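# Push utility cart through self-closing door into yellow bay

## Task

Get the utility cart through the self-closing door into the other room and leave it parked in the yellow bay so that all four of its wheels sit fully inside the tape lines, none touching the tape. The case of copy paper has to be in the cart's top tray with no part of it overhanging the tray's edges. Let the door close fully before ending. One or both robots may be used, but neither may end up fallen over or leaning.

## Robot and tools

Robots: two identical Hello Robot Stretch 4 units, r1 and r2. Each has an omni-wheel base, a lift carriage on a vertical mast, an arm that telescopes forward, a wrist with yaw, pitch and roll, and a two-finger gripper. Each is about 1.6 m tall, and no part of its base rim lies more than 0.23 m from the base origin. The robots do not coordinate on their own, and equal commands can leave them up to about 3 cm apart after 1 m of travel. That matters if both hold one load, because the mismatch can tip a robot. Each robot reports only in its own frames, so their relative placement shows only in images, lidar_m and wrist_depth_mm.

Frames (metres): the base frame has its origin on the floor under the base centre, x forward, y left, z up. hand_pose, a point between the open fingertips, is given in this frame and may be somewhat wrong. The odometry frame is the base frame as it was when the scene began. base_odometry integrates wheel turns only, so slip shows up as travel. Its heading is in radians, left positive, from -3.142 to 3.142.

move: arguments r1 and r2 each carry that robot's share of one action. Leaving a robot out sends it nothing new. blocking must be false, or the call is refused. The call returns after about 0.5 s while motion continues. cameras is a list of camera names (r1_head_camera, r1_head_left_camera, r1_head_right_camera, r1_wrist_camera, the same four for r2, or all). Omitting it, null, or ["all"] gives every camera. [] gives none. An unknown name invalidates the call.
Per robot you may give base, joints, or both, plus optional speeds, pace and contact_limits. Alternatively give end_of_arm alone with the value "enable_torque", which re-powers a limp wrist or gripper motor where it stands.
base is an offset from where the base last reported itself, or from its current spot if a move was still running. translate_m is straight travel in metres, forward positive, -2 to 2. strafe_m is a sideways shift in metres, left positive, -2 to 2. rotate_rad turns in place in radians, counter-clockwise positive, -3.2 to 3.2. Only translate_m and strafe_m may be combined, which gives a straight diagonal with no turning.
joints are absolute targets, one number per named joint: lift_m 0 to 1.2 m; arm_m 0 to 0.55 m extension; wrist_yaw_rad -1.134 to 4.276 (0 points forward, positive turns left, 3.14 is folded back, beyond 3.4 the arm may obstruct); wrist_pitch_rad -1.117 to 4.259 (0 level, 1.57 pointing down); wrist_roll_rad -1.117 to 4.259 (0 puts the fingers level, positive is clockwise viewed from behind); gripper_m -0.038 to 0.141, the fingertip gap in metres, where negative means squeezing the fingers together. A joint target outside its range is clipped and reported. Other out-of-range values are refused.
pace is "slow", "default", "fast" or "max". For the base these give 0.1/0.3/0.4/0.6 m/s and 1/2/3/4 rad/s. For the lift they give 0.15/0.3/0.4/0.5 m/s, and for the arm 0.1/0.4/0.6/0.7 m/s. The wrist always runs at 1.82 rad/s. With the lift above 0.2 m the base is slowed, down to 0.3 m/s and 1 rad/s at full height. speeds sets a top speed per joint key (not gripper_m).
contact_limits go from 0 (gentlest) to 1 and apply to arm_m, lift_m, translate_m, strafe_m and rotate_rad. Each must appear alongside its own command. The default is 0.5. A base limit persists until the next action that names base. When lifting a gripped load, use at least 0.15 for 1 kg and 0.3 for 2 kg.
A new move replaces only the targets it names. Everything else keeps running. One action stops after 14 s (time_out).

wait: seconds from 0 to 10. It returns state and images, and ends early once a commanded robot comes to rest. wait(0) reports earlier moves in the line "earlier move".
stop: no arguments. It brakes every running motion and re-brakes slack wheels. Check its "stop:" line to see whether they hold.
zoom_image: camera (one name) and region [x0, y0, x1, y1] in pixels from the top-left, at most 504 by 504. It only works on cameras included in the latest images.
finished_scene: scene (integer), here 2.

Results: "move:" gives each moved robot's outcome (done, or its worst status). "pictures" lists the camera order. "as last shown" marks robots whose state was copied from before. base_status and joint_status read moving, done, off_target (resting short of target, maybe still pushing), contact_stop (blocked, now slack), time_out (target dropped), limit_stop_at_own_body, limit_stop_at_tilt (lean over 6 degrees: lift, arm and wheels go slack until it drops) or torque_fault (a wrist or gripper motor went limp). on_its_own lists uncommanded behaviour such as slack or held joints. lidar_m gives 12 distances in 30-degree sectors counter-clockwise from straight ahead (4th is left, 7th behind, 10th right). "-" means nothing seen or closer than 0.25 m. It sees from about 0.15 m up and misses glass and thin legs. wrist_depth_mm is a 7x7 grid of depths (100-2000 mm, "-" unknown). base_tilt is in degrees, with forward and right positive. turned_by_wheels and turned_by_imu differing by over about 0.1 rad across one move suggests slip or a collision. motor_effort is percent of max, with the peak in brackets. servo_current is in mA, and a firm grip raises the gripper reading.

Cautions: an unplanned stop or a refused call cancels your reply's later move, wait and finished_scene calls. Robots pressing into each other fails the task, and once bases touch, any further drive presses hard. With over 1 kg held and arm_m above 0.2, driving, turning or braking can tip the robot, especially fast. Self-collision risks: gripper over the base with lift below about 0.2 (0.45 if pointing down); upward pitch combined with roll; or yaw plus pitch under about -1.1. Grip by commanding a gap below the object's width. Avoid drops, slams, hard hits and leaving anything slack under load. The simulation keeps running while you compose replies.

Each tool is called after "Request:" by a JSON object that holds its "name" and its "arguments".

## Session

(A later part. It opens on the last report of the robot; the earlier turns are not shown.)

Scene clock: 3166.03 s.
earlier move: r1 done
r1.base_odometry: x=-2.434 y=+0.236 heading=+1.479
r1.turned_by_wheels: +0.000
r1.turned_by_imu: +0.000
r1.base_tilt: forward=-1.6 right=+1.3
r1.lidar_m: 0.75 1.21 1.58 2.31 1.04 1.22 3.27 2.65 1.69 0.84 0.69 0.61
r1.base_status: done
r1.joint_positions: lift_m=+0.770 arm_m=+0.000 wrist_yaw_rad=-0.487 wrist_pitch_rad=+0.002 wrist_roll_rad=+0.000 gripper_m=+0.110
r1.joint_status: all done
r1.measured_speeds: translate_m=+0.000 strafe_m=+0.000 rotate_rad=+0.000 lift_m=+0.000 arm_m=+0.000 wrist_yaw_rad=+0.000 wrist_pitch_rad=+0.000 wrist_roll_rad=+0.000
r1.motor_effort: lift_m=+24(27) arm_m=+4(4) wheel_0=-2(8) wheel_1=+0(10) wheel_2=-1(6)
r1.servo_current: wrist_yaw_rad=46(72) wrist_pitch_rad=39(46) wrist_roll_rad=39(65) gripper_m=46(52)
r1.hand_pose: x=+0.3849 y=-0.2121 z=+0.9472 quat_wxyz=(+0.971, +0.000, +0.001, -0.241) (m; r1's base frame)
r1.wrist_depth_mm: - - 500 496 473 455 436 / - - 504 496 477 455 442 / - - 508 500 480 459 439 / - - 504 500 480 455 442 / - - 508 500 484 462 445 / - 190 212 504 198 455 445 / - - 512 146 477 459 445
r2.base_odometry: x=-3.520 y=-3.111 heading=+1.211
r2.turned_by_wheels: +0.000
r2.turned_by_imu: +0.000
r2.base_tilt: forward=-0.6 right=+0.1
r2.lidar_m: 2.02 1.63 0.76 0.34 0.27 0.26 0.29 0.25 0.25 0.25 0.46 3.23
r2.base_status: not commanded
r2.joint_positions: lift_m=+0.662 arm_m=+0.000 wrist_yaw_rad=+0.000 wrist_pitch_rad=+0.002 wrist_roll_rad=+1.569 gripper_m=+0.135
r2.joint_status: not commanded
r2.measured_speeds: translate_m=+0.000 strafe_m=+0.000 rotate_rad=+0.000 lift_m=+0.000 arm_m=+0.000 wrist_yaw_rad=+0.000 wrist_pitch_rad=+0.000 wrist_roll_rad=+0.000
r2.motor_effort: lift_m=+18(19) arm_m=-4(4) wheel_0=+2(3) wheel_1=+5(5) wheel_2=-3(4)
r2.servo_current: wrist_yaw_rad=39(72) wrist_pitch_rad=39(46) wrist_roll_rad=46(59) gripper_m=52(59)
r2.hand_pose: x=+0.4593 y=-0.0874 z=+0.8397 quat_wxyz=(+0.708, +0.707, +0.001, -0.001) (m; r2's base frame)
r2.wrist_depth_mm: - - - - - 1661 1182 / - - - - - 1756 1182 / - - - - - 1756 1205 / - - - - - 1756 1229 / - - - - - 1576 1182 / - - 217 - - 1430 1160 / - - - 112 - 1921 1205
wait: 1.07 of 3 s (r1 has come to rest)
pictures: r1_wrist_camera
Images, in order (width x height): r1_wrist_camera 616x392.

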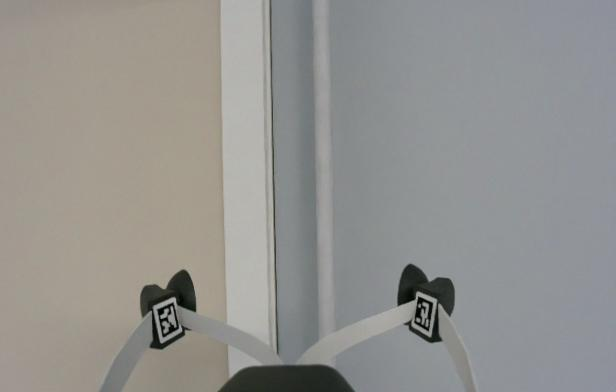

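Request:
{"name": "move", "arguments": {"blocking": false, "r1": {"base": {"translate_m": 0.093, "strafe_m": -0.127}, "pace": "slow"}, "cameras": []}}

Request:
{"name": "wait", "arguments": {"seconds": 4, "cameras": ["r1_wrist_camera"]}}

Scene clock: 3195.47 s.
move: r1 moving
r1.base_odometry: x=-2.424 y=+0.243 heading=+1.479
r1.turned_by_wheels: +0.000
r1.turned_by_imu: +0.000
r1.base_tilt: forward=-1.6 right=+1.3
r1.lidar_m: 0.75 1.18 1.59 2.34 1.04 1.23 3.31 2.67 1.64 0.84 0.65 0.59
r1.base_status: translate_m moving; strafe_m moving
r1.joint_positions: lift_m=+0.770 arm_m=+0.000 wrist_yaw_rad=-0.487 wrist_pitch_rad=+0.002 wrist_roll_rad=+0.000 gripper_m=+0.110
r1.joint_status: not commanded
r1.measured_speeds: translate_m=+0.029 strafe_m=-0.039 rotate_rad=+0.000 lift_m=+0.000 arm_m=+0.000 wrist_yaw_rad=+0.000 wrist_pitch_rad=+0.000 wrist_roll_rad=+0.000
r1.motor_effort: lift_m=+24(24) arm_m=+4(4) wheel_0=+7(8) wheel_1=-5(5) wheel_2=-4(5)
r1.servo_current: wrist_yaw_rad=52(65) wrist_pitch_rad=39(46) wrist_roll_rad=52(59) gripper_m=39(52)
r1.hand_pose: x=+0.3849 y=-0.2121 z=+0.9472 quat_wxyz=(+0.971, +0.000, +0.001, -0.241) (m; r1's base frame)
r1.wrist_depth_mm: - - 496 488 462 442 427 / - - 496 488 466 449 427 / - - 500 488 466 449 430 / - - 496 488 466 445 433 / - - 500 492 469 449 433 / - 191 492 496 200 442 433 / - - 500 145 469 449 433
r2.base_odometry: x=-3.520 y=-3.111 heading=+1.211
r2.turned_by_wheels: +0.000
r2.turned_by_imu: +0.000
r2.base_tilt: forward=-0.7 right=+0.1
r2.lidar_m: 2.04 1.63 0.73 0.36 0.27 0.26 0.31 0.25 0.25 0.27 0.42 5.46
r2.base_status: not commanded
r2.joint_positions: lift_m=+0.662 arm_m=+0.000 wrist_yaw_rad=+0.000 wrist_pitch_rad=+0.002 wrist_roll_rad=+1.569 gripper_m=+0.135
r2.joint_status: not commanded
r2.measured_speeds: translate_m=+0.000 strafe_m=+0.000 rotate_rad=+0.000 lift_m=+0.000 arm_m=+0.000 wrist_yaw_rad=+0.000 wrist_pitch_rad=+0.000 wrist_roll_rad=+0.000
r2.motor_effort: lift_m=+18(19) arm_m=-4(4) wheel_0=+2(2) wheel_1=+5(5) wheel_2=-3(3)
r2.servo_current: wrist_yaw_rad=52(52) wrist_pitch_rad=46(46) wrist_roll_rad=39(59) gripper_m=46(59)
r2.hand_pose: x=+0.4593 y=-0.0874 z=+0.8397 quat_wxyz=(+0.708, +0.707, +0.001, -0.001) (m; r2's base frame)
r2.wrist_depth_mm: - - - - - 1661 1182 / - - - - - 1708 1182 / - - - - - 1708 1205 / - - - - - 1756 1205 / - - - - - 1618 1229 / - - 218 - - 1464 1205 / - - - 112 - 1863 1182
pictures: none
No camera images: "cameras" was empty.

Scene clock: 3197.83 s.
earlier move: r1 done
r1.base_odometry: x=-2.299 y=+0.317 heading=+1.479
r1.turned_by_wheels: +0.000
r1.turned_by_imu: -0.001
r1.base_tilt: forward=-1.6 right=+1.3
r1.lidar_m: 0.55 0.94 1.62 2.35 1.16 1.39 3.25 2.64 1.25 0.61 0.54 0.49
r1.base_status: done
r1.joint_positions: lift_m=+0.770 arm_m=+0.000 wrist_yaw_rad=-0.487 wrist_pitch_rad=+0.002 wrist_roll_rad=+0.000 gripper_m=+0.110
r1.joint_status: not commanded
r1.measured_speeds: translate_m=+0.000 strafe_m=+0.000 rotate_rad=+0.000 lift_m=+0.000 arm_m=+0.000 wrist_yaw_rad=+0.000 wrist_pitch_rad=+0.000 wrist_roll_rad=+0.000
r1.motor_effort: lift_m=+24(24) arm_m=+4(4) wheel_0=+4(8) wheel_1=-3(7) wheel_2=-1(5)
r1.servo_current: wrist_yaw_rad=65(65) wrist_pitch_rad=46(52) wrist_roll_rad=46(65) gripper_m=46(52)
r1.hand_pose: x=+0.3849 y=-0.2121 z=+0.9472 quat_wxyz=(+0.971, +0.000, +0.001, -0.241) (m; r1's base frame)
r1.wrist_depth_mm: - 364 359 342 327 312 303 / 389 364 362 343 327 314 304 / 392 364 362 343 329 315 304 / - 364 364 345 329 315 306 / - 366 364 345 330 317 306 / - 366 286 347 200 314 306 / - 366 364 146 329 317 307
r2.base_odometry: x=-3.520 y=-3.111 heading=+1.211
r2.turned_by_wheels: +0.000
r2.turned_by_imu: +0.000
r2.base_tilt: forward=-0.7 right=+0.1
r2.lidar_m: 2.03 1.65 0.72 0.35 0.27 0.27 0.30 0.25 0.25 0.26 0.46 3.26
r2.base_status: not commanded
r2.joint_positions: lift_m=+0.662 arm_m=+0.000 wrist_yaw_rad=+0.000 wrist_pitch_rad=+0.002 wrist_roll_rad=+1.569 gripper_m=+0.135
r2.joint_status: not commanded
r2.measured_speeds: translate_m=+0.000 strafe_m=+0.000 rotate_rad=+0.000 lift_m=+0.000 arm_m=+0.000 wrist_yaw_rad=+0.000 wrist_pitch_rad=+0.000 wrist_roll_rad=+0.000
r2.motor_effort: lift_m=+18(19) arm_m=-4(4) wheel_0=+2(2) wheel_1=+5(6) wheel_2=-3(4)
r2.servo_current: wrist_yaw_rad=46(59) wrist_pitch_rad=39(46) wrist_roll_rad=39(59) gripper_m=46(59)
r2.hand_pose: x=+0.4593 y=-0.0874 z=+0.8397 quat_wxyz=(+0.708, +0.707, +0.001, -0.001) (m; r2's base frame)
r2.wrist_depth_mm: - - - - - 1708 1160 / - - - - - 1708 1182 / - - - - - 1708 1205 / - - - - - 1756 1229 / - - - - - 1618 1229 / - - 217 - - 1430 1205 / - - - 112 - 1921 1205
wait: 2.37 of 4 s (r1 has come to rest)
pictures: r1_wrist_camera
Images, in order (width x height): r1_wrist_camera 616x392.

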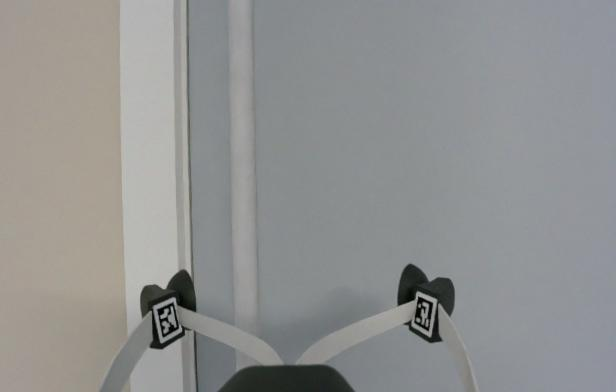

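Request:
{"name": "move", "arguments": {"blocking": false, "r1": {"joints": {"arm_m": 0.105}, "contact_limits": {"arm_m": 0.2}, "pace": "slow"}, "cameras": []}}

Request:
{"name": "wait", "arguments": {"seconds": 4, "cameras": ["r1_wrist_camera", "r1_head_camera"]}}

Scene clock: 3206.93 s.
move: r1 moving
r1.base_odometry: x=-2.299 y=+0.317 heading=+1.479
r1.turned_by_wheels: +0.000
r1.turned_by_imu: +0.000
r1.base_tilt: forward=-1.6 right=+1.3
r1.lidar_m: 0.56 0.97 1.62 2.36 1.18 1.41 3.21 2.63 1.29 0.66 0.50 0.45
r1.base_status: not commanded
r1.joint_positions: lift_m=+0.770 arm_m=+0.013 wrist_yaw_rad=-0.487 wrist_pitch_rad=+0.002 wrist_roll_rad=+0.000 gripper_m=+0.110
r1.joint_status: arm_m moving
r1.measured_speeds: translate_m=+0.000 strafe_m=+0.000 rotate_rad=+0.000 lift_m=+0.000 arm_m=+0.049 wrist_yaw_rad=+0.000 wrist_pitch_rad=+0.000 wrist_roll_rad=+0.000
r1.motor_effort: lift_m=+24(24) arm_m=+5(7) wheel_0=+4(5) wheel_1=-3(3) wheel_2=-1(1)
r1.servo_current: wrist_yaw_rad=39(59) wrist_pitch_rad=39(46) wrist_roll_rad=46(72) gripper_m=39(46)
r1.contact_limits: arm_m 0.2
r1.hand_pose: x=+0.3976 y=-0.2121 z=+0.9472 quat_wxyz=(+0.971, +0.000, +0.001, -0.241) (m; r1's base frame)
r1.wrist_depth_mm: 382 351 349 332 319 306 296 / 387 353 349 334 319 306 296 / 387 353 353 334 320 306 297 / 387 355 353 336 322 307 297 / 387 357 351 338 322 309 298 / 387 357 276 338 199 306 298 / 389 357 355 145 322 307 300
r2.base_odometry: x=-3.520 y=-3.111 heading=+1.211
r2.turned_by_wheels: +0.000
r2.turned_by_imu: +0.000
r2.base_tilt: forward=-0.7 right=+0.1
r2.lidar_m: 2.03 1.65 0.76 0.36 0.26 0.26 0.30 0.25 0.25 0.28 0.47 3.22
r2.base_status: not commanded
r2.joint_positions: lift_m=+0.662 arm_m=+0.000 wrist_yaw_rad=+0.000 wrist_pitch_rad=+0.002 wrist_roll_rad=+1.569 gripper_m=+0.135
r2.joint_status: not commanded
r2.measured_speeds: translate_m=+0.000 strafe_m=+0.000 rotate_rad=+0.000 lift_m=+0.000 arm_m=+0.000 wrist_yaw_rad=+0.000 wrist_pitch_rad=+0.000 wrist_roll_rad=+0.000
r2.motor_effort: lift_m=+18(19) arm_m=-4(4) wheel_0=+2(2) wheel_1=+5(5) wheel_2=-3(4)
r2.servo_current: wrist_yaw_rad=52(52) wrist_pitch_rad=39(39) wrist_roll_rad=46(65) gripper_m=52(52)
r2.hand_pose: x=+0.4593 y=-0.0874 z=+0.8397 quat_wxyz=(+0.708, +0.707, +0.001, -0.001) (m; r2's base frame)
r2.wrist_depth_mm: - - - - - 1708 1182 / - - - - - 1708 1160 / - - - - - 1808 1205 / - - - - - 1756 1205 / - - - - - 1661 1205 / - - 216 - - 1430 1205 / - - - 112 - 1921 1182
pictures: none
No camera images: "cameras" was empty.

Scene clock: 3208.77 s.
earlier move: r1 done
r1.base_odometry: x=-2.299 y=+0.317 heading=+1.479
r1.turned_by_wheels: +0.000
r1.turned_by_imu: +0.000
r1.base_tilt: forward=-1.6 right=+1.3
r1.lidar_m: 0.59 0.96 1.61 2.36 1.18 1.41 3.26 2.63 1.28 0.65 0.53 0.48
r1.base_status: not commanded
r1.joint_positions: lift_m=+0.770 arm_m=+0.105 wrist_yaw_rad=-0.487 wrist_pitch_rad=+0.002 wrist_roll_rad=+0.000 gripper_m=+0.110
r1.joint_status: all done
r1.measured_speeds: translate_m=+0.000 strafe_m=+0.000 rotate_rad=+0.000 lift_m=+0.000 arm_m=+0.000 wrist_yaw_rad=+0.000 wrist_pitch_rad=+0.000 wrist_roll_rad=+0.000
r1.motor_effort: lift_m=+24(24) arm_m=+5(8) wheel_0=+5(5) wheel_1=-3(3) wheel_2=-1(1)
r1.servo_current: wrist_yaw_rad=52(72) wrist_pitch_rad=52(52) wrist_roll_rad=39(72) gripper_m=39(52)
r1.contact_limits: arm_m 0.2
r1.hand_pose: x=+0.4899 y=-0.2121 z=+0.9472 quat_wxyz=(+0.971, +0.000, +0.001, -0.241) (m; r1's base frame)
r1.wrist_depth_mm: 301 271 268 254 248 237 230 / 303 272 268 255 249 238 229 / 303 273 270 256 250 239 231 / 306 289 270 258 250 240 230 / 304 289 271 258 251 241 233 / 309 290 271 258 195 239 232 / 309 273 267 145 251 239 234
r2.base_odometry: x=-3.520 y=-3.111 heading=+1.211
r2.turned_by_wheels: +0.000
r2.turned_by_imu: +0.000
r2.base_tilt: forward=-0.7 right=+0.1
r2.lidar_m: 2.04 1.63 0.76 0.34 0.27 0.26 0.30 0.25 0.25 0.26 0.45 3.23
r2.base_status: not commanded
r2.joint_positions: lift_m=+0.662 arm_m=+0.000 wrist_yaw_rad=+0.000 wrist_pitch_rad=+0.002 wrist_roll_rad=+1.569 gripper_m=+0.135
r2.joint_status: not commanded
r2.measured_speeds: translate_m=+0.000 strafe_m=+0.000 rotate_rad=+0.000 lift_m=+0.000 arm_m=+0.000 wrist_yaw_rad=+0.000 wrist_pitch_rad=+0.000 wrist_roll_rad=+0.000
r2.motor_effort: lift_m=+18(19) arm_m=-4(4) wheel_0=+2(3) wheel_1=+5(5) wheel_2=-3(4)
r2.servo_current: wrist_yaw_rad=39(59) wrist_pitch_rad=46(46) wrist_roll_rad=52(65) gripper_m=59(59)
r2.hand_pose: x=+0.4593 y=-0.0874 z=+0.8397 quat_wxyz=(+0.708, +0.707, +0.001, -0.001) (m; r2's base frame)
r2.wrist_depth_mm: - - - - - 1708 1160 / - - - - - 1708 1182 / - - - - - 1808 1160 / - - - - - 1808 1182 / - - - - - 1708 1229 / - - 217 - - 1464 1182 / - - - 112 - 1921 1255
wait: 1.83 of 4 s (r1 has come to rest)
pictures: r1_head_camera, r1_wrist_camera
Images, in order (width x height): r1_head_camera 420x560, r1_wrist_camera 616x392.

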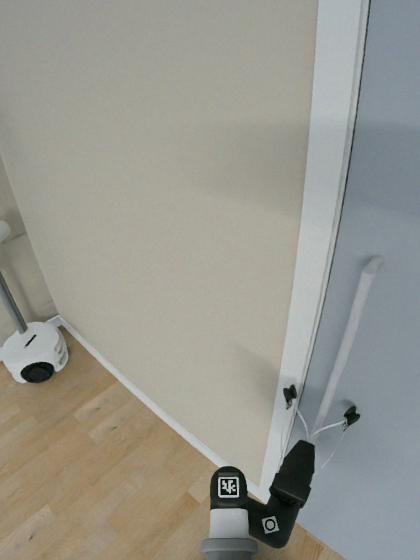

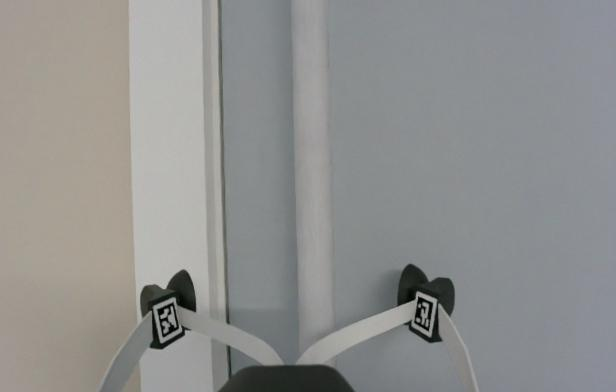

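Request:
{"name": "move", "arguments": {"blocking": false, "r1": {"base": {"translate_m": 0.012, "strafe_m": -0.016}, "pace": "slow"}, "cameras": []}}

Request:
{"name": "wait", "arguments": {"seconds": 2, "cameras": []}}

Request:
{"name": "move", "arguments": {"blocking": false, "r1": {"joints": {"gripper_m": 0.0}}, "cameras": []}}

Request:
{"name": "wait", "arguments": {"seconds": 2, "cameras": ["r1_wrist_camera"]}}

Scene clock: 3219.70 s.
move: r1 moving
r1.base_odometry: x=-2.289 y=+0.324 heading=+1.479
r1.turned_by_wheels: +0.000
r1.turned_by_imu: +0.000
r1.base_tilt: forward=-1.6 right=+1.3
r1.lidar_m: 0.55 0.93 1.62 2.34 1.22 1.42 3.24 2.64 1.29 0.64 0.50 0.45
r1.base_status: translate_m moving; strafe_m moving
r1.joint_positions: lift_m=+0.770 arm_m=+0.105 wrist_yaw_rad=-0.487 wrist_pitch_rad=+0.002 wrist_roll_rad=+0.000 gripper_m=+0.110
r1.joint_status: not commanded
r1.measured_speeds: translate_m=+0.025 strafe_m=-0.033 rotate_rad=+0.004 lift_m=+0.000 arm_m=+0.000 wrist_yaw_rad=-0.003 wrist_pitch_rad=+0.000 wrist_roll_rad=+0.000
r1.motor_effort: lift_m=+24(24) arm_m=+5(5) wheel_0=+9(9) wheel_1=-3(6) wheel_2=-3(4)
r1.servo_current: wrist_yaw_rad=33(65) wrist_pitch_rad=39(52) wrist_roll_rad=52(52) gripper_m=46(46)
r1.contact_limits: arm_m 0.2
r1.hand_pose: x=+0.4898 y=-0.2121 z=+0.9472 quat_wxyz=(+0.971, +0.000, +0.001, -0.241) (m; r1's base frame)
r1.wrist_depth_mm: 285 257 258 246 240 232 224 / 287 259 260 247 241 231 224 / 287 259 262 247 241 233 225 / 287 260 262 249 242 233 225 / 289 259 264 248 242 234 227 / 293 263 260 187 199 233 227 / 291 259 262 153 244 231 229
r2.base_odometry: x=-3.520 y=-3.111 heading=+1.211
r2.turned_by_wheels: +0.000
r2.turned_by_imu: +0.000
r2.base_tilt: forward=-0.7 right=+0.1
r2.lidar_m: 2.04 1.61 0.73 0.34 0.27 0.27 0.30 0.25 0.25 0.26 0.45 3.23
r2.base_status: not commanded
r2.joint_positions: lift_m=+0.662 arm_m=+0.000 wrist_yaw_rad=+0.000 wrist_pitch_rad=+0.002 wrist_roll_rad=+1.569 gripper_m=+0.135
r2.joint_status: not commanded
r2.measured_speeds: translate_m=+0.000 strafe_m=+0.000 rotate_rad=+0.000 lift_m=+0.000 arm_m=+0.000 wrist_yaw_rad=+0.000 wrist_pitch_rad=+0.000 wrist_roll_rad=+0.000
r2.motor_effort: lift_m=+18(19) arm_m=-4(4) wheel_0=+2(2) wheel_1=+5(5) wheel_2=-3(4)
r2.servo_current: wrist_yaw_rad=59(59) wrist_pitch_rad=46(46) wrist_roll_rad=52(52) gripper_m=52(52)
r2.hand_pose: x=+0.4593 y=-0.0874 z=+0.8397 quat_wxyz=(+0.708, +0.707, +0.001, -0.001) (m; r2's base frame)
r2.wrist_depth_mm: - - - - - 1708 1182 / - - - - - 1756 1160 / - - - - - 1756 1182 / - - - - - 1708 1182 / - - - - - 1618 1205 / - - 217 - - 1464 1205 / - - - 112 - 1921 1182
pictures: none
No camera images: "cameras" was empty.

Scene clock: 3220.37 s.
earlier move: r1 done
r1.base_odometry: x=-2.283 y=+0.327 heading=+1.479
r1.turned_by_wheels: +0.000
r1.turned_by_imu: +0.000
r1.base_tilt: forward=-1.6 right=+1.3
r1.lidar_m: 0.55 0.88 1.60 2.34 1.23 1.47 3.26 2.63 1.26 0.63 0.48 0.45
r1.base_status: done
r1.joint_positions: lift_m=+0.770 arm_m=+0.105 wrist_yaw_rad=-0.494 wrist_pitch_rad=+0.002 wrist_roll_rad=+0.000 gripper_m=+0.110
r1.joint_status: not commanded
r1.measured_speeds: translate_m=+0.000 strafe_m=+0.000 rotate_rad=+0.000 lift_m=+0.000 arm_m=+0.000 wrist_yaw_rad=+0.000 wrist_pitch_rad=+0.000 wrist_roll_rad=+0.000
r1.motor_effort: lift_m=+24(24) arm_m=+4(5) wheel_0=+12(14) wheel_1=-2(6) wheel_2=-6(7)
r1.servo_current: wrist_yaw_rad=46(65) wrist_pitch_rad=46(52) wrist_roll_rad=52(52) gripper_m=46(46)
r1.contact_limits: arm_m 0.2
r1.hand_pose: x=+0.4882 y=-0.2138 z=+0.9472 quat_wxyz=(+0.970, +0.000, +0.001, -0.245) (m; r1's base frame)
r1.wrist_depth_mm: 274 249 254 240 236 227 221 / 274 250 254 241 236 226 221 / 277 251 255 181 237 228 221 / 277 251 256 242 237 229 222 / 277 252 256 243 237 229 223 / 279 254 253 182 199 229 224 / 281 251 257 156 237 231 224
r2.base_odometry: x=-3.520 y=-3.111 heading=+1.211
r2.turned_by_wheels: +0.000
r2.turned_by_imu: +0.000
r2.base_tilt: forward=-0.7 right=+0.1
r2.lidar_m: 2.03 1.65 0.73 0.36 0.25 0.26 0.31 0.25 0.25 0.28 0.45 3.26
r2.base_status: not commanded
r2.joint_positions: lift_m=+0.662 arm_m=+0.000 wrist_yaw_rad=+0.000 wrist_pitch_rad=+0.002 wrist_roll_rad=+1.569 gripper_m=+0.135
r2.joint_status: not commanded
r2.measured_speeds: translate_m=+0.000 strafe_m=+0.000 rotate_rad=+0.000 lift_m=+0.000 arm_m=+0.000 wrist_yaw_rad=+0.000 wrist_pitch_rad=+0.000 wrist_roll_rad=+0.000
r2.motor_effort: lift_m=+18(19) arm_m=-4(4) wheel_0=+2(2) wheel_1=+5(5) wheel_2=-3(4)
r2.servo_current: wrist_yaw_rad=39(59) wrist_pitch_rad=39(46) wrist_roll_rad=39(52) gripper_m=52(65)
r2.hand_pose: x=+0.4593 y=-0.0874 z=+0.8397 quat_wxyz=(+0.708, +0.707, +0.001, -0.001) (m; r2's base frame)
r2.wrist_depth_mm: - - - - - 1661 1182 / - - - - - 1756 1182 / - - - - - 1661 1205 / - - - - - 1756 1205 / - - - - - 1708 1205 / - - 219 - - 1397 1229 / - - - 112 - 1863 1182
wait: 0.67 of 2 s (r1 has come to rest)
pictures: none
No camera images: "cameras" was empty.

Scene clock: 3220.87 s.
move: r1 moving
r1.base_odometry: x=-2.283 y=+0.327 heading=+1.479
r1.turned_by_wheels: +0.000
r1.turned_by_imu: +0.000
r1.base_tilt: forward=-1.6 right=+1.3
r1.lidar_m: 0.56 0.93 1.63 2.35 1.21 1.43 3.23 2.64 1.24 0.62 0.49 0.47
r1.base_status: not commanded
r1.joint_positions: lift_m=+0.770 arm_m=+0.105 wrist_yaw_rad=-0.494 wrist_pitch_rad=+0.002 wrist_roll_rad=+0.000 gripper_m=+0.095
r1.joint_status: gripper_m moving
r1.measured_speeds: translate_m=+0.000 strafe_m=+0.000 rotate_rad=+0.000 lift_m=+0.000 arm_m=+0.000 wrist_yaw_rad=-0.003 wrist_pitch_rad=+0.000 wrist_roll_rad=+0.000
r1.motor_effort: lift_m=+24(24) arm_m=+4(5) wheel_0=+12(12) wheel_1=-2(2) wheel_2=-7(7)
r1.servo_current: wrist_yaw_rad=33(72) wrist_pitch_rad=33(52) wrist_roll_rad=52(59) gripper_m=85(91)
r1.contact_limits: arm_m 0.2
r1.hand_pose: x=+0.4882 y=-0.2138 z=+0.9472 quat_wxyz=(+0.970, +0.000, +0.001, -0.245) (m; r1's base frame)
r1.wrist_depth_mm: 274 249 255 240 235 226 220 / 274 249 254 240 236 228 222 / 276 250 254 183 236 229 222 / 277 252 255 242 237 229 223 / 278 252 256 243 237 230 223 / 278 253 253 243 198 229 224 / 282 249 258 145 238 228 224
r2.base_odometry: x=-3.520 y=-3.111 heading=+1.211
r2.turned_by_wheels: +0.000
r2.turned_by_imu: +0.000
r2.base_tilt: forward=-0.7 right=+0.0
r2.lidar_m: 2.02 1.63 0.74 0.34 0.26 0.27 0.27 0.25 0.25 0.27 0.44 3.22
r2.base_status: not commanded
r2.joint_positions: lift_m=+0.662 arm_m=+0.000 wrist_yaw_rad=+0.000 wrist_pitch_rad=+0.002 wrist_roll_rad=+1.569 gripper_m=+0.135
r2.joint_status: not commanded
r2.measured_speeds: translate_m=+0.000 strafe_m=+0.000 rotate_rad=+0.000 lift_m=+0.000 arm_m=+0.000 wrist_yaw_rad=+0.000 wrist_pitch_rad=+0.000 wrist_roll_rad=+0.000
r2.motor_effort: lift_m=+18(18) arm_m=-4(4) wheel_0=+2(2) wheel_1=+5(5) wheel_2=-4(4)
r2.servo_current: wrist_yaw_rad=39(59) wrist_pitch_rad=39(46) wrist_roll_rad=33(59) gripper_m=46(59)
r2.hand_pose: x=+0.4593 y=-0.0874 z=+0.8397 quat_wxyz=(+0.708, +0.707, +0.001, -0.001) (m; r2's base frame)
r2.wrist_depth_mm: - - - - - 1708 1182 / - - - - - 1708 1205 / - - - - - 1708 1182 / - - - - - 1756 1205 / - - - - - 1661 1205 / - - 217 - - 1430 1205 / - - - 112 - 1863 1205
pictures: none
No camera images: "cameras" was empty.

Scene clock: 3222.27 s.
earlier move: r1 done
r1.base_odometry: x=-2.282 y=+0.328 heading=+1.479
r1.turned_by_wheels: +0.000
r1.turned_by_imu: -0.001
r1.base_tilt: forward=-1.6 right=+1.3
r1.lidar_m: 0.53 0.90 1.62 2.30 1.20 1.43 3.24 2.65 1.24 0.60 0.50 0.45
r1.base_status: not commanded
r1.joint_positions: lift_m=+0.770 arm_m=+0.105 wrist_yaw_rad=-0.491 wrist_pitch_rad=+0.002 wrist_roll_rad=+0.000 gripper_m=+0.001
r1.joint_status: all done
r1.measured_speeds: translate_m=+0.000 strafe_m=+0.000 rotate_rad=+0.000 lift_m=+0.000 arm_m=+0.000 wrist_yaw_rad=+0.000 wrist_pitch_rad=+0.000 wrist_roll_rad=+0.000
r1.motor_effort: lift_m=+24(24) arm_m=+4(5) wheel_0=+1(12) wheel_1=-2(2) wheel_2=-1(7)
r1.servo_current: wrist_yaw_rad=59(72) wrist_pitch_rad=39(52) wrist_roll_rad=39(72) gripper_m=46(156)
r1.contact_limits: arm_m 0.2
r1.hand_pose: x=+0.4888 y=-0.2132 z=+0.9472 quat_wxyz=(+0.970, +0.000, +0.001, -0.243) (m; r1's base frame)
r1.wrist_depth_mm: 278 251 251 236 229 219 212 / 279 251 251 236 231 220 213 / 282 252 252 236 231 220 213 / 281 252 253 238 231 220 213 / 283 254 252 238 233 222 214 / 285 254 247 179 230 223 216 / 286 255 251 181 231 221 216
r2.base_odometry: x=-3.520 y=-3.111 heading=+1.211
r2.turned_by_wheels: +0.000
r2.turned_by_imu: +0.000
r2.base_tilt: forward=-0.7 right=+0.0
r2.lidar_m: 2.02 1.62 0.69 0.34 0.25 0.28 0.30 0.26 0.25 0.28 0.44 3.23
r2.base_status: not commanded
r2.joint_positions: lift_m=+0.662 arm_m=+0.000 wrist_yaw_rad=+0.000 wrist_pitch_rad=+0.002 wrist_roll_rad=+1.569 gripper_m=+0.135
r2.joint_status: not commanded
r2.measured_speeds: translate_m=+0.000 strafe_m=+0.000 rotate_rad=+0.000 lift_m=+0.000 arm_m=+0.000 wrist_yaw_rad=+0.000 wrist_pitch_rad=+0.000 wrist_roll_rad=+0.000
r2.motor_effort: lift_m=+18(19) arm_m=-4(4) wheel_0=+2(2) wheel_1=+5(5) wheel_2=-3(4)
r2.servo_current: wrist_yaw_rad=33(65) wrist_pitch_rad=39(46) wrist_roll_rad=46(59) gripper_m=46(59)
r2.hand_pose: x=+0.4593 y=-0.0874 z=+0.8397 quat_wxyz=(+0.708, +0.707, +0.001, -0.001) (m; r2's base frame)
r2.wrist_depth_mm: - - - - - 1708 1160 / - - - - - 1808 1182 / - - - - - 1808 1205 / - - - - - 1756 1229 / - - - - - 1661 1229 / - - 216 - - 1397 1205 / - - - 112 - 1921 1205
wait: 1.40 of 2 s (r1 has come to rest)
pictures: r1_wrist_camera
Images, in order (width x height): r1_wrist_camera 616x392.

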